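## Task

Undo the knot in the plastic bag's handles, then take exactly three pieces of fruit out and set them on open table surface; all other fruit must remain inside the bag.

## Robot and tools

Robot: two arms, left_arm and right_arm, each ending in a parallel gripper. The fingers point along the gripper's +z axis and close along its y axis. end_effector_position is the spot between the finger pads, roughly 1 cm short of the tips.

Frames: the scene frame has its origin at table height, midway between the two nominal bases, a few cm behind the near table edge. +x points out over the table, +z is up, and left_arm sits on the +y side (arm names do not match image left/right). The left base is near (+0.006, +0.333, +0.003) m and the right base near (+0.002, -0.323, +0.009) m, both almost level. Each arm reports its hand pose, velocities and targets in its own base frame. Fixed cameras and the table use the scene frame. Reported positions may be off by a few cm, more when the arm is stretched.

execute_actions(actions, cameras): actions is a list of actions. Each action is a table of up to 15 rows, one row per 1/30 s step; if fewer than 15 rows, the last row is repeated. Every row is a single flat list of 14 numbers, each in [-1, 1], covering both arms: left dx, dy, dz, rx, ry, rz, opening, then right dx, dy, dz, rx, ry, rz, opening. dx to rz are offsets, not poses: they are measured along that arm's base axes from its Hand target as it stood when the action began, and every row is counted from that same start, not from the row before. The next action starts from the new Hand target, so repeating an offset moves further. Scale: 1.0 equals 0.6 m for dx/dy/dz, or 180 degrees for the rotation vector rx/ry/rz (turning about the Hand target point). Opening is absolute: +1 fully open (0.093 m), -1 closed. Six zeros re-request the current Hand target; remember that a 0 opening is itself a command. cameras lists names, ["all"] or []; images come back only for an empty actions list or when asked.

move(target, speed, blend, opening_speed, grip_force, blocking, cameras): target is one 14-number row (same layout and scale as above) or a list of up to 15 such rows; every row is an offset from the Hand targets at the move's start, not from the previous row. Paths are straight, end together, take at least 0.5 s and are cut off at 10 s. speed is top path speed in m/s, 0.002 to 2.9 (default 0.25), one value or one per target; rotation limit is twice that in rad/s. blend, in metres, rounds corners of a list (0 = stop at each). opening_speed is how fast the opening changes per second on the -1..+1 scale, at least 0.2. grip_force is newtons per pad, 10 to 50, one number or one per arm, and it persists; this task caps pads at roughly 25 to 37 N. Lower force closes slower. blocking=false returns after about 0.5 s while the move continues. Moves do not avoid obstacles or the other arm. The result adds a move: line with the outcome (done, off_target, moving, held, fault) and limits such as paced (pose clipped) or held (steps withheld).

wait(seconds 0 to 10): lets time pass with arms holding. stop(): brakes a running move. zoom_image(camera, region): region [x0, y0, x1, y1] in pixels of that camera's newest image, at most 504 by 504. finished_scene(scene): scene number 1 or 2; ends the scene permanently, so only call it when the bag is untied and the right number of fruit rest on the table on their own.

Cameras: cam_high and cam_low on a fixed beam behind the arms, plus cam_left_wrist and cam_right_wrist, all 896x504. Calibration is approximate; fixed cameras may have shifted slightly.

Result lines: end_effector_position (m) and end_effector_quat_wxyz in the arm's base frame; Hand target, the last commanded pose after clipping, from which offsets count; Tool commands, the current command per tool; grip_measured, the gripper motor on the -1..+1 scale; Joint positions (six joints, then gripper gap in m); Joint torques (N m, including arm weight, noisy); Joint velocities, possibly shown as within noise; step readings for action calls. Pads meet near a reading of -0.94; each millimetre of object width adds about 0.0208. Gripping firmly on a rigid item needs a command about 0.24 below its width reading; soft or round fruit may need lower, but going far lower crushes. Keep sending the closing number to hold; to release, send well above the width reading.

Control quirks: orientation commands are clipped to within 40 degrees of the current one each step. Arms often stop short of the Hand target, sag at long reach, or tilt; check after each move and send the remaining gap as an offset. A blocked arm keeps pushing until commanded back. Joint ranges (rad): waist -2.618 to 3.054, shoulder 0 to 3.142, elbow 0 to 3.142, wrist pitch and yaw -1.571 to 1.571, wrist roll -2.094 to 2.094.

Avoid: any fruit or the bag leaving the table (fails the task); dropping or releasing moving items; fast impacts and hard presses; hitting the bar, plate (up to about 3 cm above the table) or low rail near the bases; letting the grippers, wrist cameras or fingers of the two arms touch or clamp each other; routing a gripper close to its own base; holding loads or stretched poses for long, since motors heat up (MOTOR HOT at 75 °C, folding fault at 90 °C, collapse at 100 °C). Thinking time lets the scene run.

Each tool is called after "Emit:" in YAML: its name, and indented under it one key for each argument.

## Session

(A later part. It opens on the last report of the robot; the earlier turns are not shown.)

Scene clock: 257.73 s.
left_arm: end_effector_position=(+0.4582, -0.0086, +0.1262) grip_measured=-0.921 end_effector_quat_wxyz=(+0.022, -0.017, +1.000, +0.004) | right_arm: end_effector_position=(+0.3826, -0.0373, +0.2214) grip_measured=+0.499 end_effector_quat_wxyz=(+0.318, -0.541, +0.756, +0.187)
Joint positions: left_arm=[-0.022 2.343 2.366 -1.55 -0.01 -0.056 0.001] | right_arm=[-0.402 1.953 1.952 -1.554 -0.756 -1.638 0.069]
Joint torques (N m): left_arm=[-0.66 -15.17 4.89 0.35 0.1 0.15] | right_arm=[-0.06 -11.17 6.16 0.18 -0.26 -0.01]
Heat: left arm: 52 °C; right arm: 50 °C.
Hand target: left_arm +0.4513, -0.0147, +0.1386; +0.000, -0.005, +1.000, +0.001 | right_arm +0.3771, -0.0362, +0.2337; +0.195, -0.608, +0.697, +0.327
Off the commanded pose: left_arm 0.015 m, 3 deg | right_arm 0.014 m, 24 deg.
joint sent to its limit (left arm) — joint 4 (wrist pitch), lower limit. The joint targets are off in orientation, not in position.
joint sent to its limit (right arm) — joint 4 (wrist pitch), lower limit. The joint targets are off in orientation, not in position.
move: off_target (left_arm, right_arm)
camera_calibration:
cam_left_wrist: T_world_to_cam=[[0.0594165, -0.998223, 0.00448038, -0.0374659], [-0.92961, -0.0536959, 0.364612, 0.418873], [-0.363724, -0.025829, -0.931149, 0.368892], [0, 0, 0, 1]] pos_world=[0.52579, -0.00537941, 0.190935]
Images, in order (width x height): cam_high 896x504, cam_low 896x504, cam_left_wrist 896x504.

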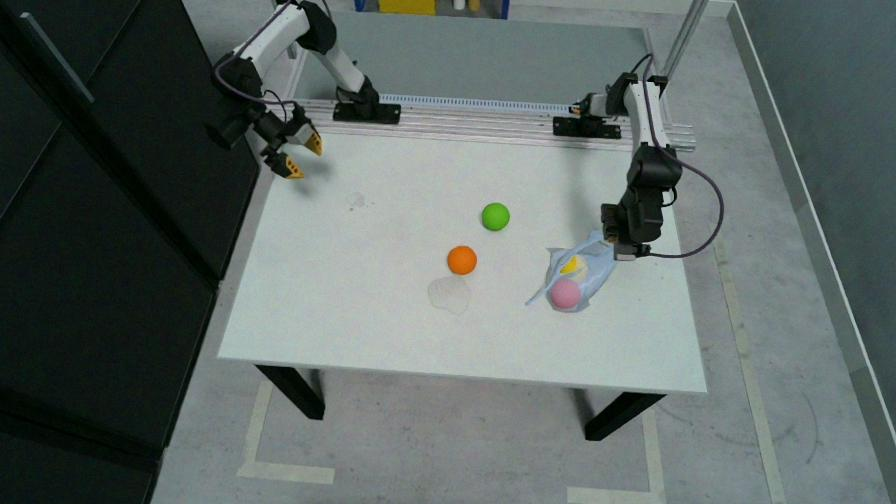

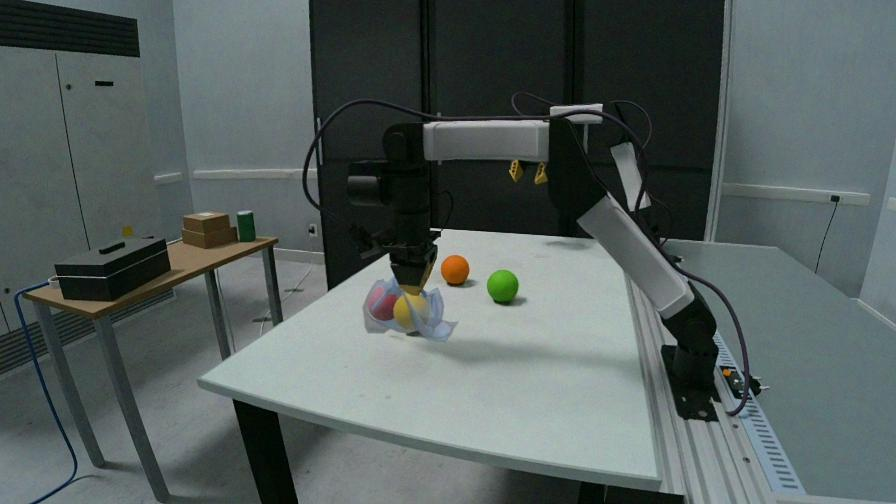

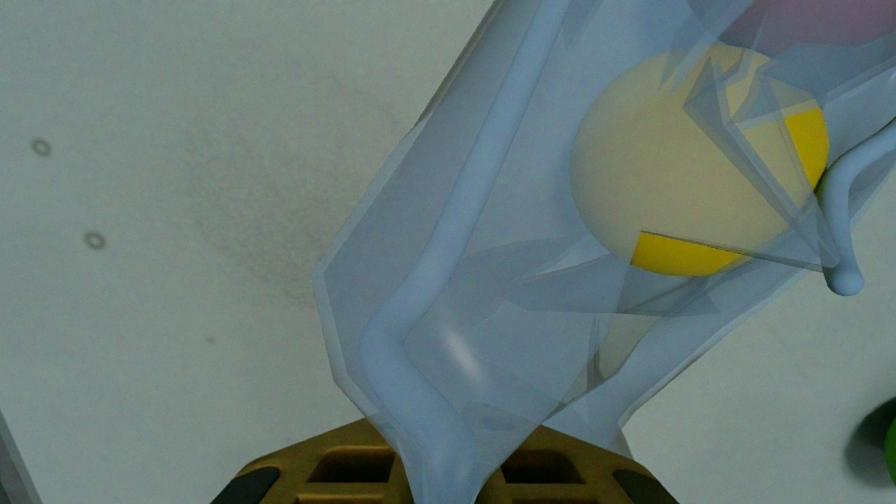

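Emit:
move:
  target:
    - [0.03,0.1,0,0,0,0,-1,0,0,0,0,0,0,0.5]
    - [0.03,0.16,-0.15,0,0,0,-1,0,0,0,0,0,0,0.5]
    - [0.03,0.16,-0.15,0,0,0,-0.3,0,0,0,0,0,0,0.5]
    - [0.03,0.16,0.05,0,0,0,-0.3,0,0,0,0,0,0,0.5]
    - [-0.05,-0.22,0.23,0,0,-0.5,0.8,0,0,0,0,0,0,0.5]
  cameras: ["cam_low","cam_high","cam_left_wrist"]

Emit:
zoom_image:
  camera: "cam_left_wrist"
  region: [340, 80, 740, 400]

Emit:
zoom_image:
  camera: "cam_high"
  region: [500, 190, 660, 340]

Scene clock: 266.50 s.
left_arm: end_effector_position=(+0.4291, -0.1442, +0.2579) grip_measured=+0.798 end_effector_quat_wxyz=(+0.171, +0.682, +0.706, +0.081) | right_arm: end_effector_position=(+0.3826, -0.0373, +0.2214) grip_measured=+0.499 end_effector_quat_wxyz=(+0.318, -0.541, +0.756, +0.187)
Joint positions: left_arm=[-0.324 2.105 2.465 -1.55 0.002 1.213 0.084] | right_arm=[-0.402 1.953 1.952 -1.554 -0.756 -1.638 0.069]
Joint torques (N m): left_arm=[-0.62 -12.93 7.41 0.98 0.08 0.11] | right_arm=[-0.13 -11.04 6.05 0.2 -0.25 -0.02]
Heat: left arm: 54 °C; right arm: 50 °C.
Hand target: left_arm +0.4213, -0.1468, +0.2766; +0.001, +0.703, +0.711, +0.000 | right_arm +0.3771, -0.0362, +0.2337; +0.195, -0.608, +0.697, +0.327
Off the commanded pose: left_arm 0.020 m, 22 deg | right_arm 0.014 m, 24 deg.
joint sent to its limit (left arm) — joint 4 (wrist pitch), lower limit. The joint targets are off in orientation, not in position.
joint sent to its limit (right arm) — joint 4 (wrist pitch), lower limit. The joint targets are off in orientation, not in position.
move: off_target (left_arm, right_arm); target 5's new opening was sent with left_arm's hand 0.020 m and 22 deg from that target
camera_calibration:
cam_left_wrist: T_world_to_cam=[[-0.939216, -0.0798547, -0.33391, 0.476555], [-0.169836, 0.953305, 0.24973, 0.185253], [0.298376, 0.29126, -0.908922, 0.233407], [0, 0, 0, 1]] pos_world=[0.409408, -0.20653, 0.325012]
Images, in order (width x height): cam_high 896x504, cam_low 896x504, cam_left_wrist 896x504.

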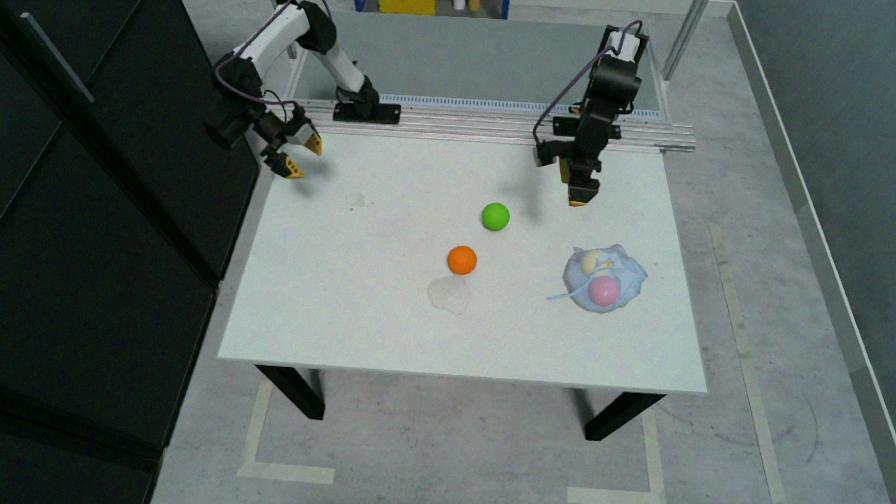

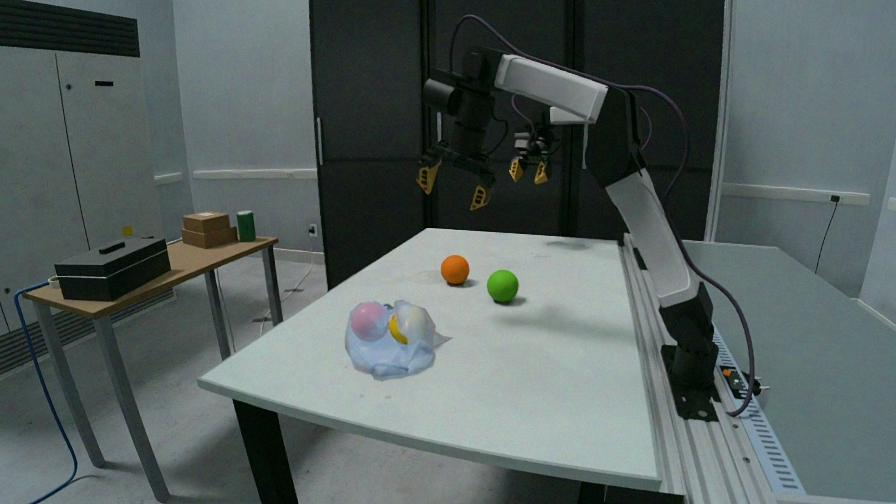

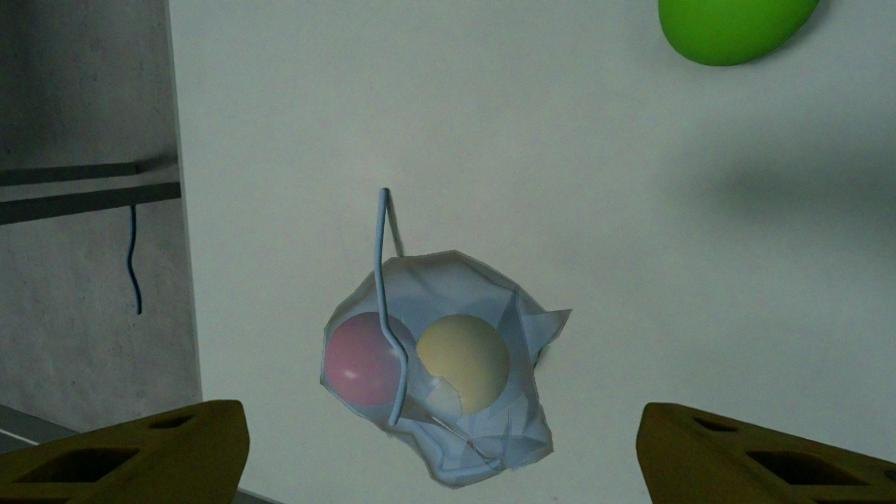

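Scaled by 1.260 from the camera's 896x504 image, which has a finer 1280x720 frame.

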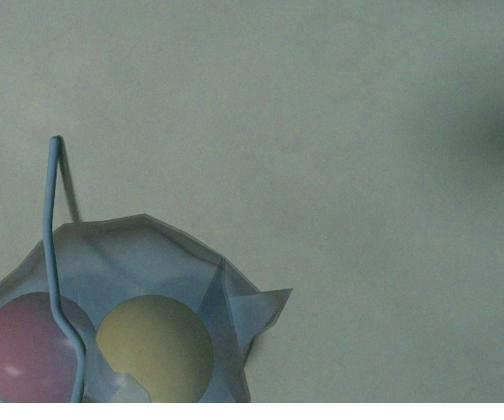

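Scaled by 3.150 from the camera's 896x504 image, which has a finer 1280x720 frame.

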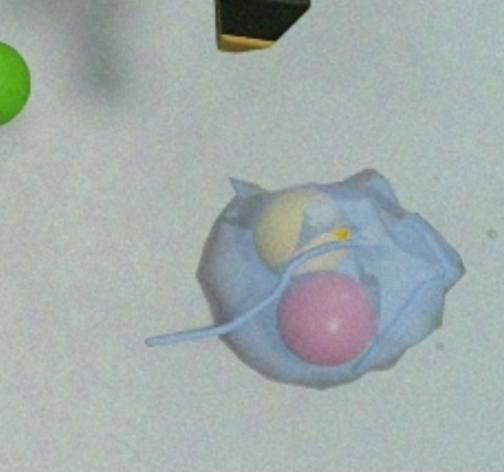

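Emit:
move:
  target:
    - [0.215,0.1,-0.25,0,0,0,0.3,0,0,0,0,0,0,0.5]
    - [0.215,0.1,-0.42,0,0,0,0.3,0,0,0,0,0,0,0.5]
    - [0.215,0.1,-0.42,0,0,0,-1,0,0,0,0,0,0,0.5]
    - [0.2,0.04,-0.23,0,0,0,-1,0,0,0,0,0,0,0.5]
    - [0.1,-0.17,-0.2,0,0,0,-1,0,0,0,0,0,0,0.5]
  cameras: ["cam_low","cam_high","cam_left_wrist"]

Emit:
zoom_image:
  camera: "cam_low"
  region: [310, 230, 530, 400]

Emit:
zoom_image:
  camera: "cam_high"
  region: [500, 190, 660, 340]

Scene clock: 273.17 s.
left_arm: end_effector_position=(+0.4866, -0.2461, +0.1333) grip_measured=-0.931 end_effector_quat_wxyz=(+0.145, +0.698, +0.699, +0.055) | right_arm: end_effector_position=(+0.3826, -0.0373, +0.2214) grip_measured=+0.499 end_effector_quat_wxyz=(+0.318, -0.541, +0.756, +0.187)
Joint positions: left_arm=[-0.473 2.613 2.857 -1.504 -0.016 1.1 0.001] | right_arm=[-0.402 1.953 1.952 -1.554 -0.756 -1.638 0.069]
Joint torques (N m): left_arm=[-0.18 -17.14 6.61 0.85 0.2 -0.1] | right_arm=[0.01 -11.1 6.11 0.19 -0.26 -0.04]
Heat: left arm: 55 °C; right arm: 50 °C.
Hand target: left_arm +0.4813, -0.2487, +0.1567; +0.001, +0.703, +0.711, +0.000 | right_arm +0.3771, -0.0362, +0.2337; +0.195, -0.608, +0.697, +0.327
Off the commanded pose: left_arm 0.024 m, 18 deg | right_arm 0.014 m, 24 deg.
elbow stopped short (left arm): the move would have taken joint 3 (elbow) straighter than the controller allows.
joint sent to its limit (right arm) — joint 4 (wrist pitch), lower limit. The joint targets are off in orientation, not in position.
move: off_target (left_arm, right_arm); target 3's new opening was sent with left_arm's hand 0.008 m and 9 deg from that target
camera_calibration:
cam_left_wrist: T_world_to_cam=[[-0.963001, -0.0424531, -0.266133, 0.492585], [-0.115762, 0.956931, 0.266236, 0.295718], [0.243368, 0.287194, -0.92644, 0.160754], [0, 0, 0, 1]] pos_world=[0.469471, -0.308238, 0.201291]
Images, in order (width x height): cam_high 896x504, cam_low 896x504, cam_left_wrist 896x504.

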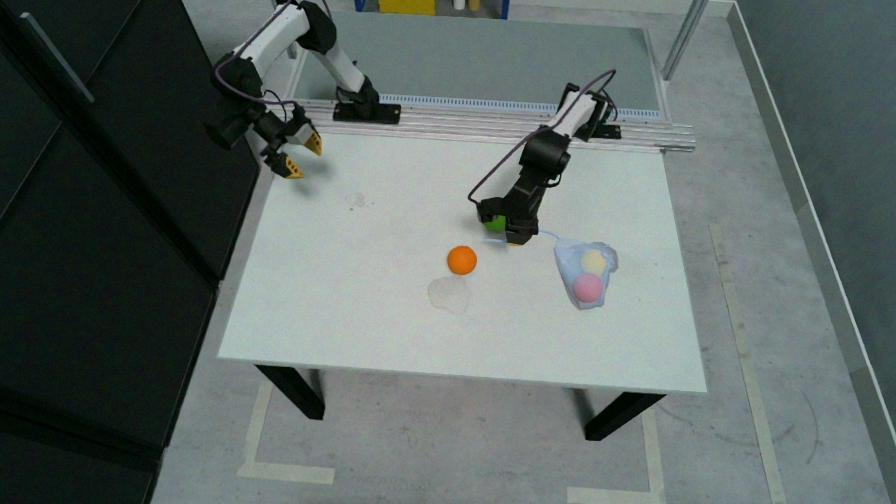

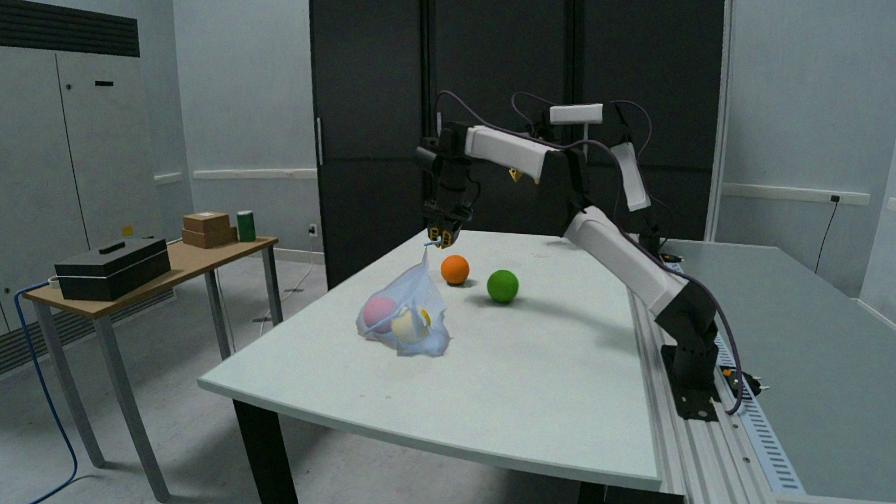

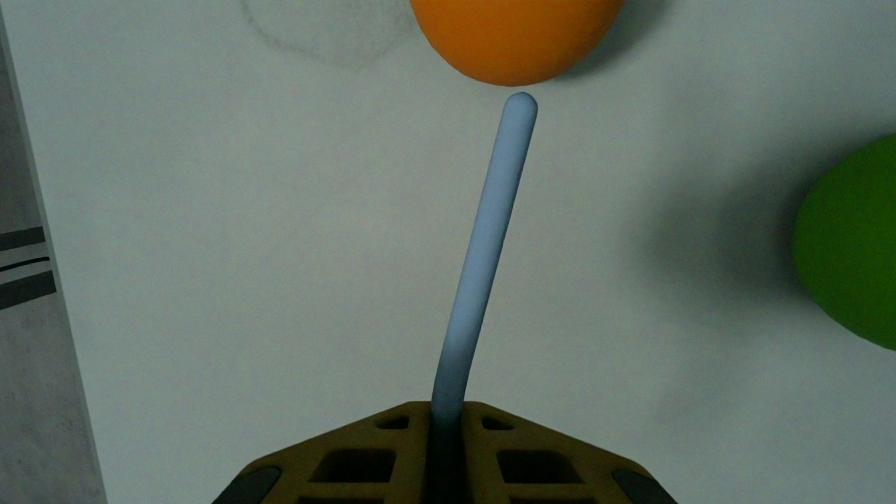

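Scaled by 2.291 from the camera's 896x504 image, which has a finer 1280x720 frame.

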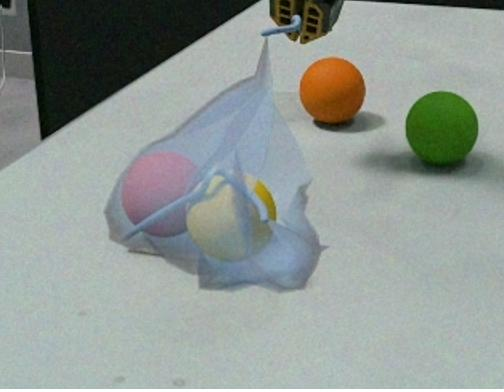

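Scaled by 3.150 from the camera's 896x504 image, which has a finer 1280x720 frame.

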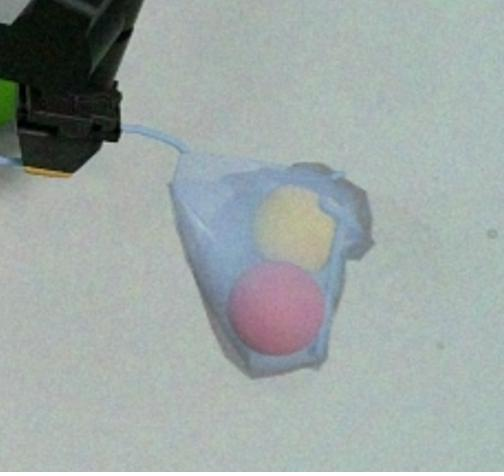

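Emit:
move:
  target:
    - [0.0,-0.0,-0.18,0,0,0,-1,0,0,0,0,0,0,0.5]
    - [0,0,-0.18,0,0,0,-0.5,0,0,0,0,0,0,0.5]
    - [0.0,0,0.05,0,0,0,-0.5,0,0,0,0,0,0,0.5]
    - [-0.1,0.1,0.23,0,0,0,0.8,0,0,0,0,0,0,0.5]
  cameras: ["cam_low","cam_high","cam_left_wrist"]

Emit:
zoom_image:
  camera: "cam_low"
  region: [310, 230, 530, 400]

Emit:
zoom_image:
  camera: "cam_high"
  region: [500, 190, 660, 340]

Scene clock: 278.37 s.
left_arm: end_effector_position=(+0.4287, -0.1907, +0.2921) grip_measured=+0.798 end_effector_quat_wxyz=(+0.235, +0.676, +0.692, +0.093) | right_arm: end_effector_position=(+0.3826, -0.0373, +0.2214) grip_measured=+0.499 end_effector_quat_wxyz=(+0.318, -0.541, +0.756, +0.187)
Joint positions: left_arm=[-0.423 2.143 2.632 -1.55 -0.013 1.127 0.084] | right_arm=[-0.402 1.953 1.952 -1.554 -0.756 -1.638 0.069]
Joint torques (N m): left_arm=[0.39 -12.03 4.05 1.23 0.21 0.09] | right_arm=[-0.03 -11.07 6.19 0.16 -0.26 -0.04]
Heat: left arm: 56 °C; right arm: 50 °C.
Hand target: left_arm +0.4212, -0.1888, +0.2947; +0.001, +0.703, +0.711, +0.000 | right_arm +0.3771, -0.0362, +0.2337; +0.195, -0.608, +0.697, +0.327
Off the commanded pose: left_arm 0.008 m, 29 deg | right_arm 0.014 m, 24 deg.
elbow stopped short (left arm): the move would have taken joint 3 (elbow) straighter than the controller allows.
joint sent to its limit (left arm) — joint 4 (wrist pitch), lower limit. The joint targets are off in orientation, not in position.
joint sent to its limit (right arm) — joint 4 (wrist pitch), lower limit. The joint targets are off in orientation, not in position.
move: off_target (left_arm, right_arm); target 2's new opening was sent with left_arm's hand 0.008 m and 9 deg from that target; target 4's new opening was sent with left_arm's hand 0.008 m and 29 deg from that target
camera_calibration:
cam_left_wrist: T_world_to_cam=[[-0.897572, -0.0917759, -0.43121, 0.492111], [-0.177491, 0.970549, 0.162886, 0.25298], [0.403562, 0.222738, -0.887427, 0.213715], [0, 0, 0, 1]] pos_world=[0.400359, -0.247968, 0.360653]
Images, in order (width x height): cam_high 896x504, cam_low 896x504, cam_left_wrist 896x504.

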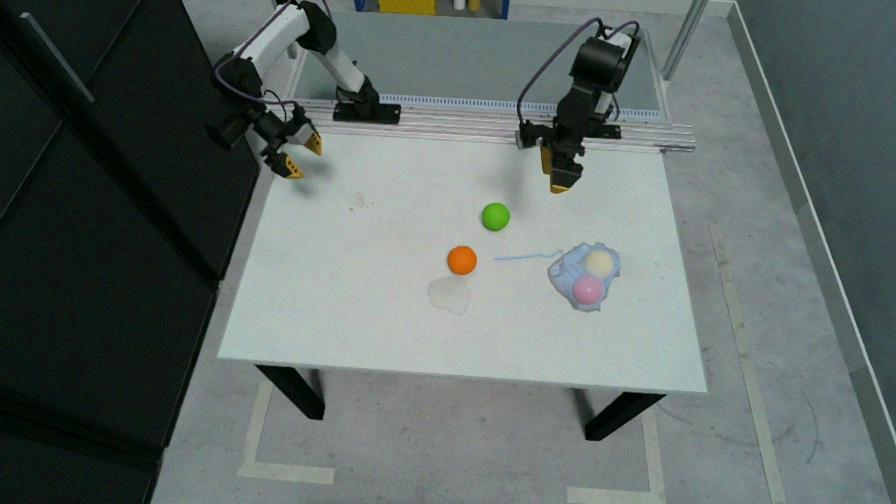

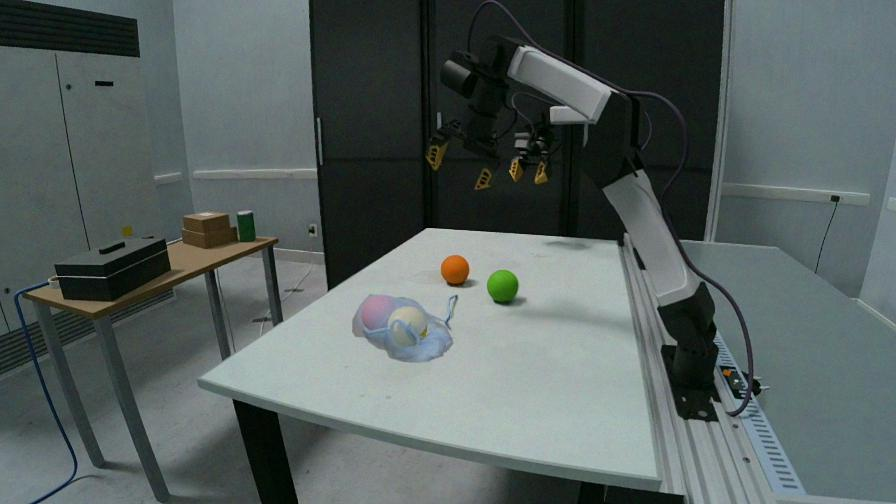

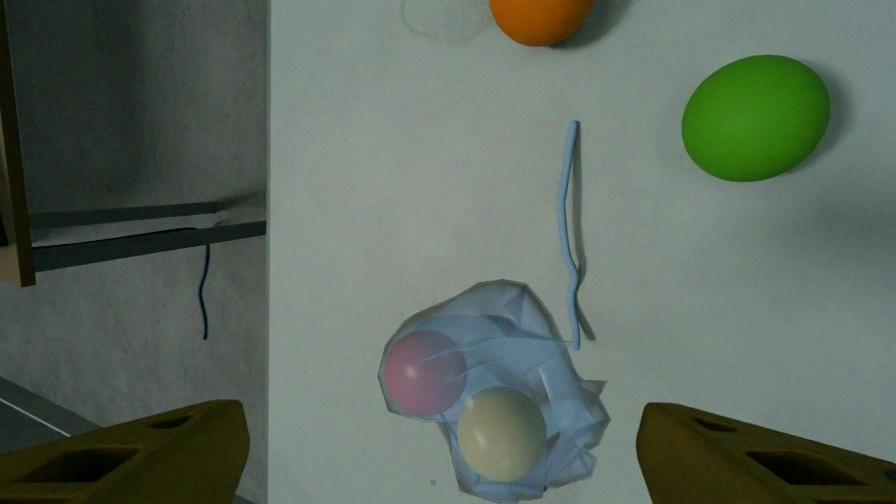

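Scaled by 2.291 from the camera's 896x504 image, which has a finer 1280x720 frame.

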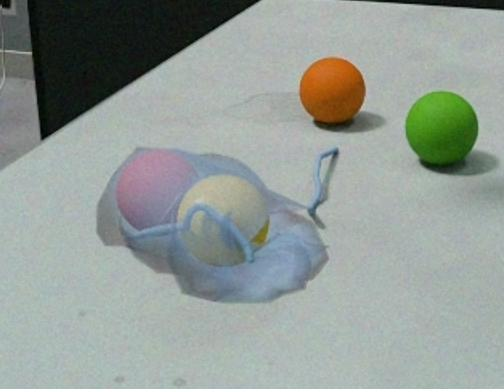

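Scaled by 3.150 from the camera's 896x504 image, which has a finer 1280x720 frame.

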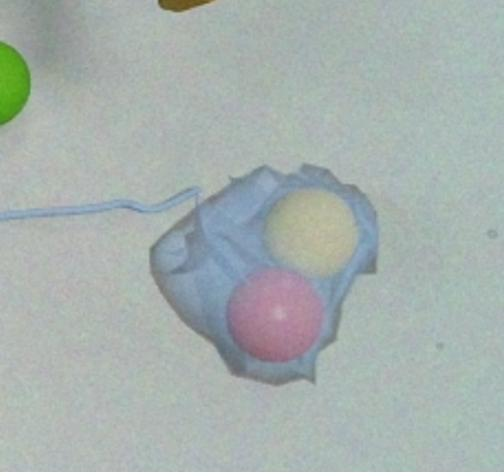

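Emit:
move:
  target: [-0.08,0.4,0,0,0,0,0.8,0,0,0,0,0,0,0.5]

Emit:
move:
  target:
    - [0,0,0,0,0,0,0.8,0.155,0.817,-0.1,-0.242,-0.061,0.041,0.2]
    - [0,0,0,0,0,0,0.8,0.155,0.817,-0.41,-0.242,-0.061,0.041,0.2]
  cameras: ["cam_low","cam_high","cam_right_wrist"]

Scene clock: 282.87 s.
left_arm: end_effector_position=(+0.3826, +0.0545, +0.2890) grip_measured=+0.798 end_effector_quat_wxyz=(+0.124, +0.682, +0.706, +0.148) | right_arm: end_effector_position=(+0.3826, -0.0373, +0.2214) grip_measured=+0.499 end_effector_quat_wxyz=(+0.318, -0.541, +0.756, +0.187)
Joint positions: left_arm=[0.149 1.832 2.203 -1.554 0.018 1.682 0.084] | right_arm=[-0.402 1.953 1.952 -1.554 -0.756 -1.638 0.069]
Joint torques (N m): left_arm=[-0.54 -10.51 4.3 1.01 -0.02 0.11] | right_arm=[-0.05 -11.14 6.13 0.17 -0.25 -0.03]
Heat: left arm: 55 °C; right arm: 50 °C.
Hand target: left_arm +0.3732, +0.0513, +0.2946; +0.001, +0.703, +0.711, +0.000 | right_arm +0.3771, -0.0362, +0.2337; +0.195, -0.608, +0.697, +0.327
Off the commanded pose: left_arm 0.011 m, 22 deg | right_arm 0.014 m, 24 deg.
joint sent to its limit (left arm) — joint 4 (wrist pitch), lower limit. The joint targets are off in orientation, not in position.
joint sent to its limit (right arm) — joint 4 (wrist pitch), lower limit. The joint targets are off in orientation, not in position.
move: off_target (left_arm, right_arm)

Scene clock: 287.87 s.
left_arm: end_effector_position=(+0.3825, +0.0548, +0.2890) grip_measured=+0.798 end_effector_quat_wxyz=(+0.124, +0.682, +0.705, +0.148) | right_arm: end_effector_position=(+0.4698, +0.4494, +0.0043) grip_measured=+0.201 end_effector_quat_wxyz=(-0.265, +0.680, -0.684, +0.002)
Joint positions: left_arm=[0.149 1.832 2.203 -1.554 0.016 1.683 0.084] | right_arm=[0.761 2.923 2.85 -0.962 -0.008 -0.802 0.055]
Joint torques (N m): left_arm=[-0.61 -10.51 4.25 1 -0.02 0.11] | right_arm=[0.35 -10.71 8.31 1.39 0.14 0.09]
Heat: left arm: 54 °C; right arm: 49 °C.
Hand target: left_arm +0.3732, +0.0513, +0.2946; +0.001, +0.703, +0.711, +0.000 | right_arm +0.4702, +0.4539, -0.0122; +0.001, +0.707, -0.707, +0.000
Off the commanded pose: left_arm 0.011 m, 22 deg | right_arm 0.017 m, 31 deg.
elbow stopped short (right arm): the move would have taken joint 3 (elbow) straighter than the controller allows.
joint sent to its limit (left arm) — joint 4 (wrist pitch), lower limit. The joint targets are off in orientation, not in position.
move: off_target (left_arm, right_arm); limits=paced
camera_calibration:
cam_right_wrist: T_world_to_cam=[[0.916771, -0.0683358, 0.393523, -0.40608], [-0.0954874, -0.994184, 0.049811, 0.531048], [0.38783, -0.0832418, -0.917964, -0.0512327], [0, 0, 0, 1]] pos_world=[0.442861, 0.495945, 0.0863202]
Images, in order (width x height): cam_high 896x504, cam_low 896x504, cam_right_wrist 896x504.

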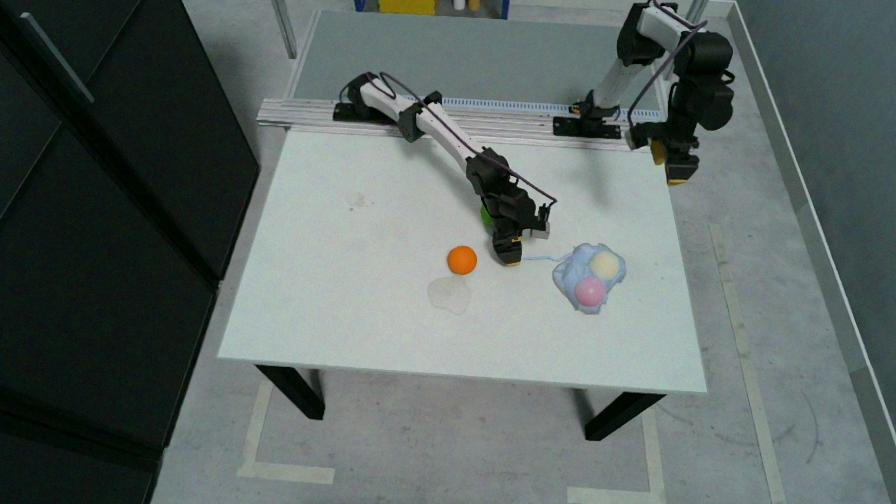

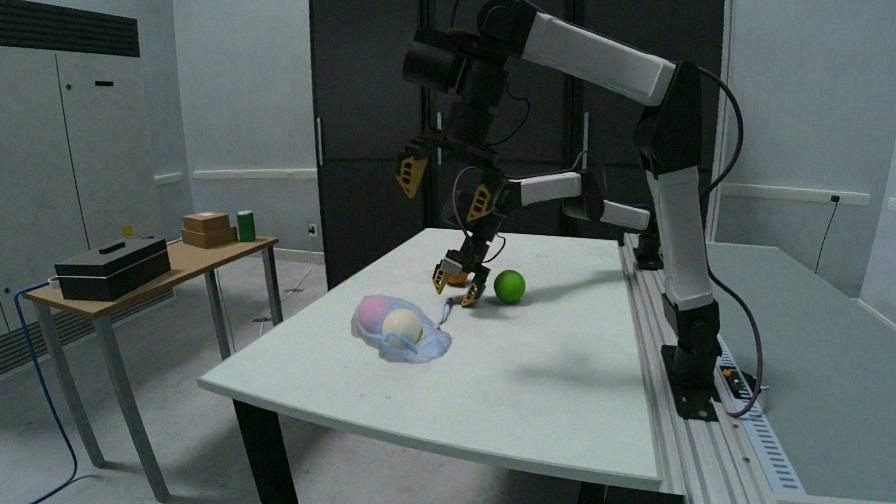

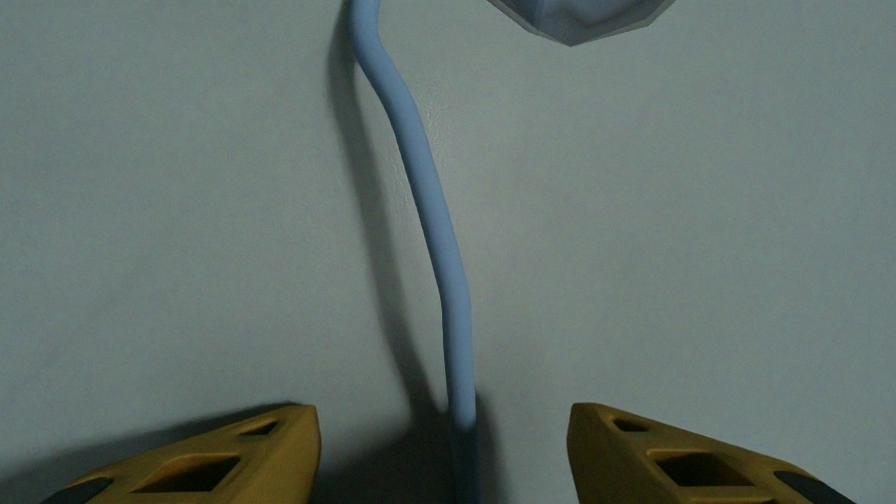

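Emit:
move:
  target:
    - [0,0,0,0,0,0,0.8,0,0,0,0,0,0,-1]
    - [0,0,0,0,0,0,0.8,-0.02,-0.02,0.24,0,0,0,-1]
    - [0,0,0,0,0,0,0.8,-0.07,-0.12,0.3,0,0,0,-1]
  cameras: ["cam_low","cam_high","cam_left_wrist"]

Emit:
zoom_image:
  camera: "cam_low"
  region: [310, 210, 530, 400]

Emit:
zoom_image:
  camera: "cam_high"
  region: [500, 190, 660, 340]

Scene clock: 293.57 s.
left_arm: end_effector_position=(+0.3825, +0.0548, +0.2890) grip_measured=+0.798 end_effector_quat_wxyz=(+0.124, +0.682, +0.705, +0.148) | right_arm: end_effector_position=(+0.4296, +0.3833, +0.1340) grip_measured=-0.985 end_effector_quat_wxyz=(-0.210, +0.687, -0.695, +0.007)
Joint positions: left_arm=[0.149 1.832 2.203 -1.554 0.016 1.683 0.084] | right_arm=[0.726 2.63 2.85 -1.368 -0.008 -0.831 0]
Joint torques (N m): left_arm=[-0.57 -10.5 4.22 1.01 -0.02 0.11] | right_arm=[-0.08 -16.75 7.54 0.98 0.1 -0.02]
Heat: left arm: 53 °C; right arm: 52 °C.
Hand target: left_arm +0.3732, +0.0513, +0.2946; +0.001, +0.703, +0.711, +0.000 | right_arm +0.4281, +0.3819, +0.1678; +0.001, +0.707, -0.707, +0.000
Off the commanded pose: left_arm 0.011 m, 22 deg | right_arm 0.034 m, 24 deg.
elbow stopped short (right arm): the move would have taken joint 3 (elbow) straighter than the controller allows.
joint sent to its limit (left arm) — joint 4 (wrist pitch), lower limit. The joint targets are off in orientation, not in position.
move: off_target (left_arm, right_arm)
camera_calibration:
cam_left_wrist: T_world_to_cam=[[-0.928095, -0.0517503, -0.368731, 0.463241], [-0.206329, 0.895826, 0.393604, -0.0445383], [0.30995, 0.441381, -0.842089, 0.185587], [0, 0, 0, 1]] pos_world=[0.36322, -0.0180429, 0.344622]
Images, in order (width x height): cam_high 896x504, cam_low 896x504, cam_left_wrist 896x504.

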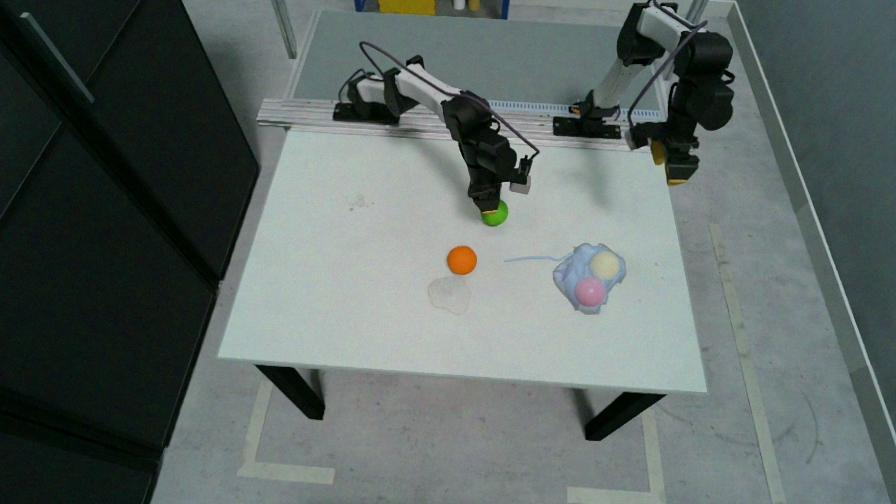

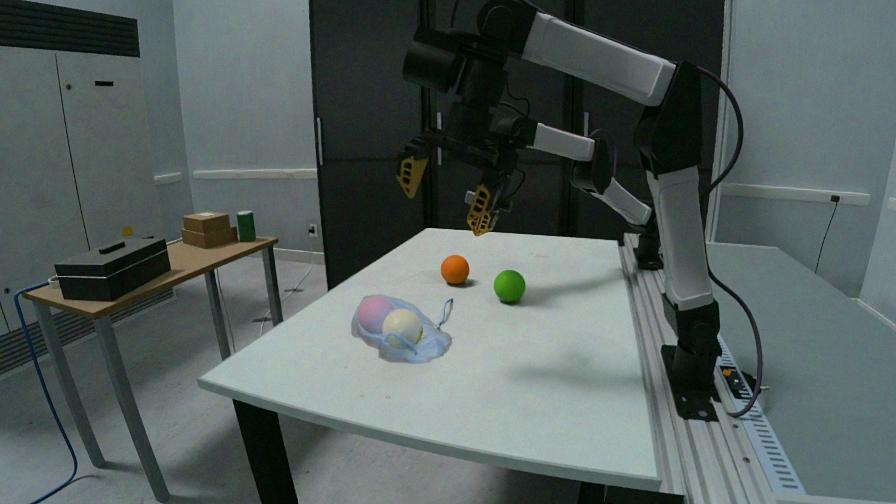

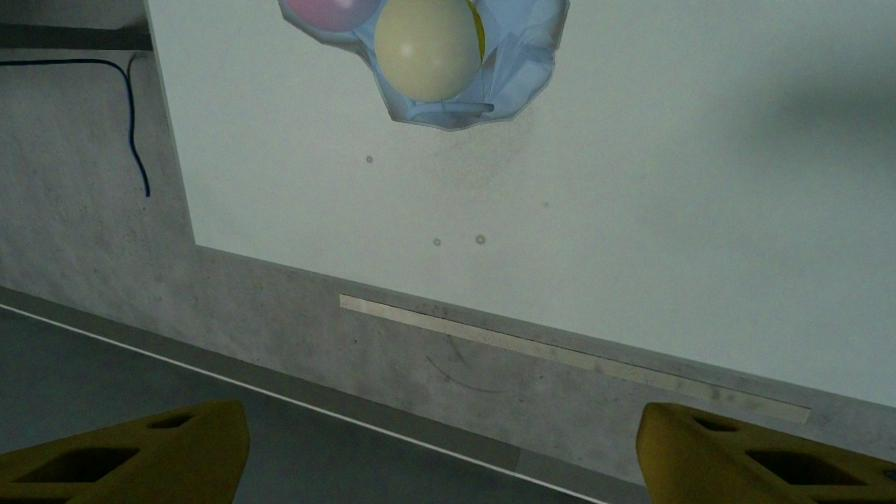

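Scaled by 2.291 from the camera's 896x504 image, which has a finer 1280x720 frame.

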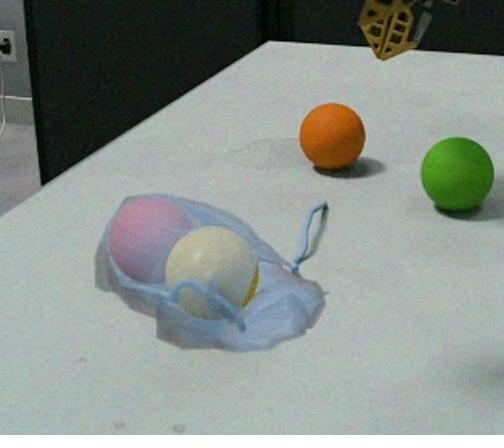

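Scaled by 3.150 from the camera's 896x504 image, which has a finer 1280x720 frame.

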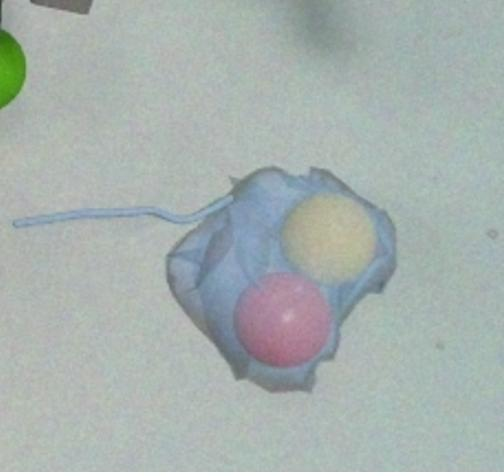

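Emit:
move:
  target:
    - [0.21,-0.09,-0.2,0,0,0.5,1,-0.1,-0.3,0.1,0,0,0,-0.5]
    - [0.21,-0.09,-0.447,0,0,0.5,1,-0.1,-0.5,0.1,0,0,0,-0.5]
    - [0.21,-0.09,-0.447,0,0,0.5,0.05,-0.1,-0.5,0.1,0,0,0,-0.5]
    - [0.2,-0.09,-0.34,0,0,0.5,0.05,-0.1,-0.5,0.1,0,0,0,-0.5]
    - [0.02,-0.1,-0.32,0,0,0.5,0.05,-0.1,-0.5,0.1,0,0,0,-0.5]
  opening_speed: 1
  cameras: ["cam_low","cam_high","cam_left_wrist"]

Emit:
zoom_image:
  camera: "cam_low"
  region: [310, 210, 530, 400]

Emit:
zoom_image:
  camera: "cam_high"
  region: [500, 190, 660, 340]

Scene clock: 303.63 s.
left_arm: end_effector_position=(+0.3852, -0.0025, +0.0978) grip_measured=+0.454 end_effector_quat_wxyz=(-0.011, -0.005, +1.000, +0.005) | right_arm: end_effector_position=(+0.3758, +0.0817, +0.2171) grip_measured=-0.502 end_effector_quat_wxyz=(-0.070, +0.699, -0.711, +0.041)
Joint positions: left_arm=[-0.011 2.036 1.759 -1.316 -0.01 -0.022 0.067] | right_arm=[0.211 1.925 2.073 -1.555 -0.007 -1.343 0.021]
Joint torques (N m): left_arm=[-0.8 -12.19 4.77 0.51 0.11 -0.11] | right_arm=[0.44 -11 4.9 0.5 0.1 -0.04]
Heat: left arm: 54 °C; right arm: 53 °C.
Hand target: left_arm +0.3852, -0.0087, +0.1026; +0.001, -0.005, +1.000, +0.001 | right_arm +0.3682, +0.0820, +0.2278; +0.001, +0.707, -0.707, +0.000
Off the commanded pose: left_arm 0.008 m, 1 deg | right_arm 0.013 m, 9 deg.
elbow stopped short (right arm): the move would have taken joint 3 (elbow) straighter than the controller allows.
joint sent to its limit (right arm) — joint 4 (wrist pitch), lower limit. The joint targets are off in orientation, not in position.
move: off_target (right_arm)
camera_calibration:
cam_left_wrist: T_world_to_cam=[[0.0362586, -0.999342, -0.000101927, -0.0176333], [-0.904604, -0.0328645, 0.424985, 0.346255], [-0.424709, -0.0153171, -0.9052, 0.337154], [0, 0, 0, 1]] pos_world=[0.457055, -0.00107796, 0.158037]
Images, in order (width x height): cam_high 896x504, cam_low 896x504, cam_left_wrist 896x504.

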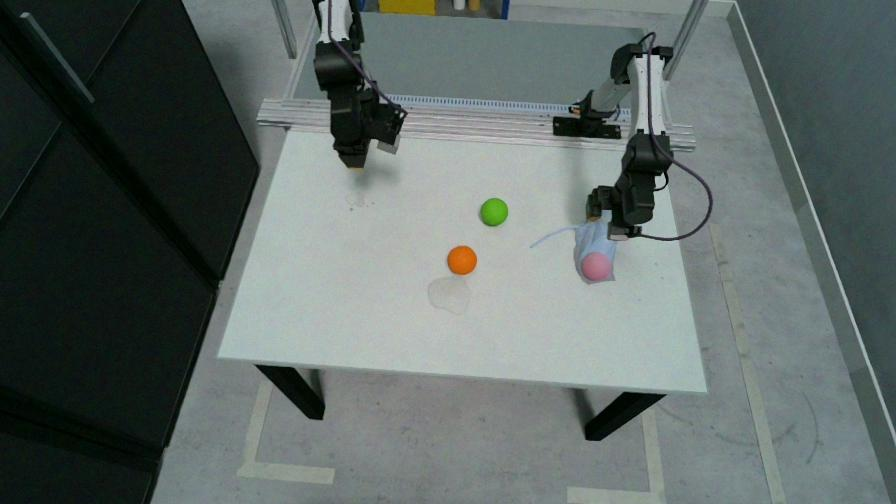

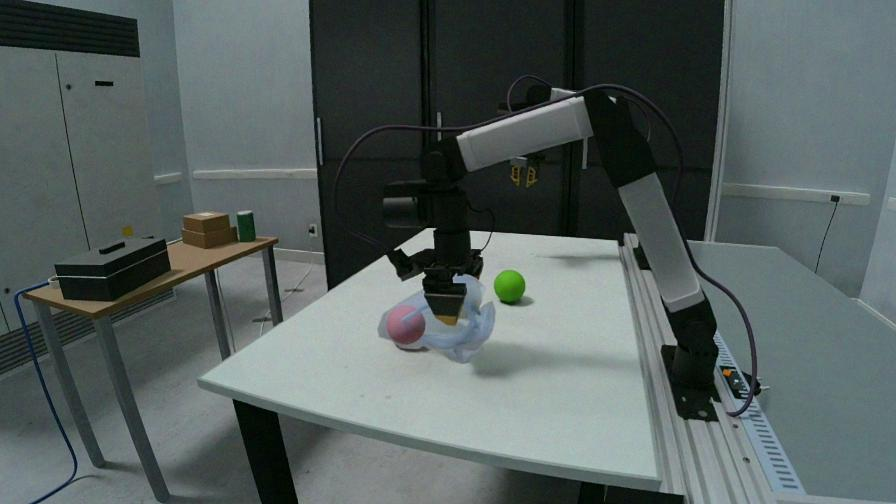

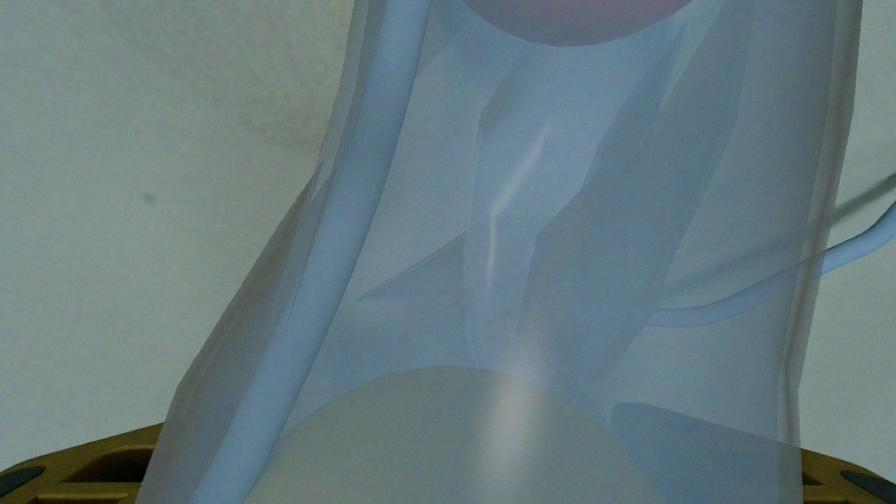

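Scaled by 2.291 from the camera's 896x504 image, which has a finer 1280x720 frame.

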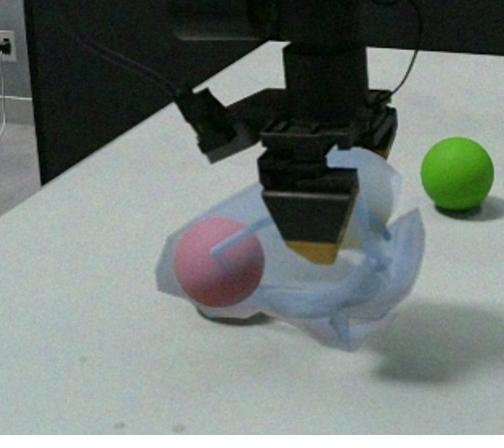

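Scaled by 3.150 from the camera's 896x504 image, which has a finer 1280x720 frame.

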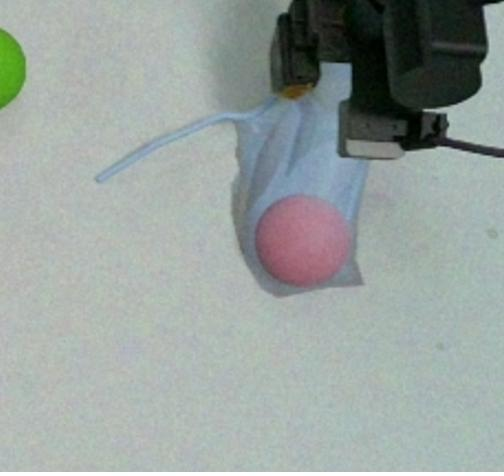

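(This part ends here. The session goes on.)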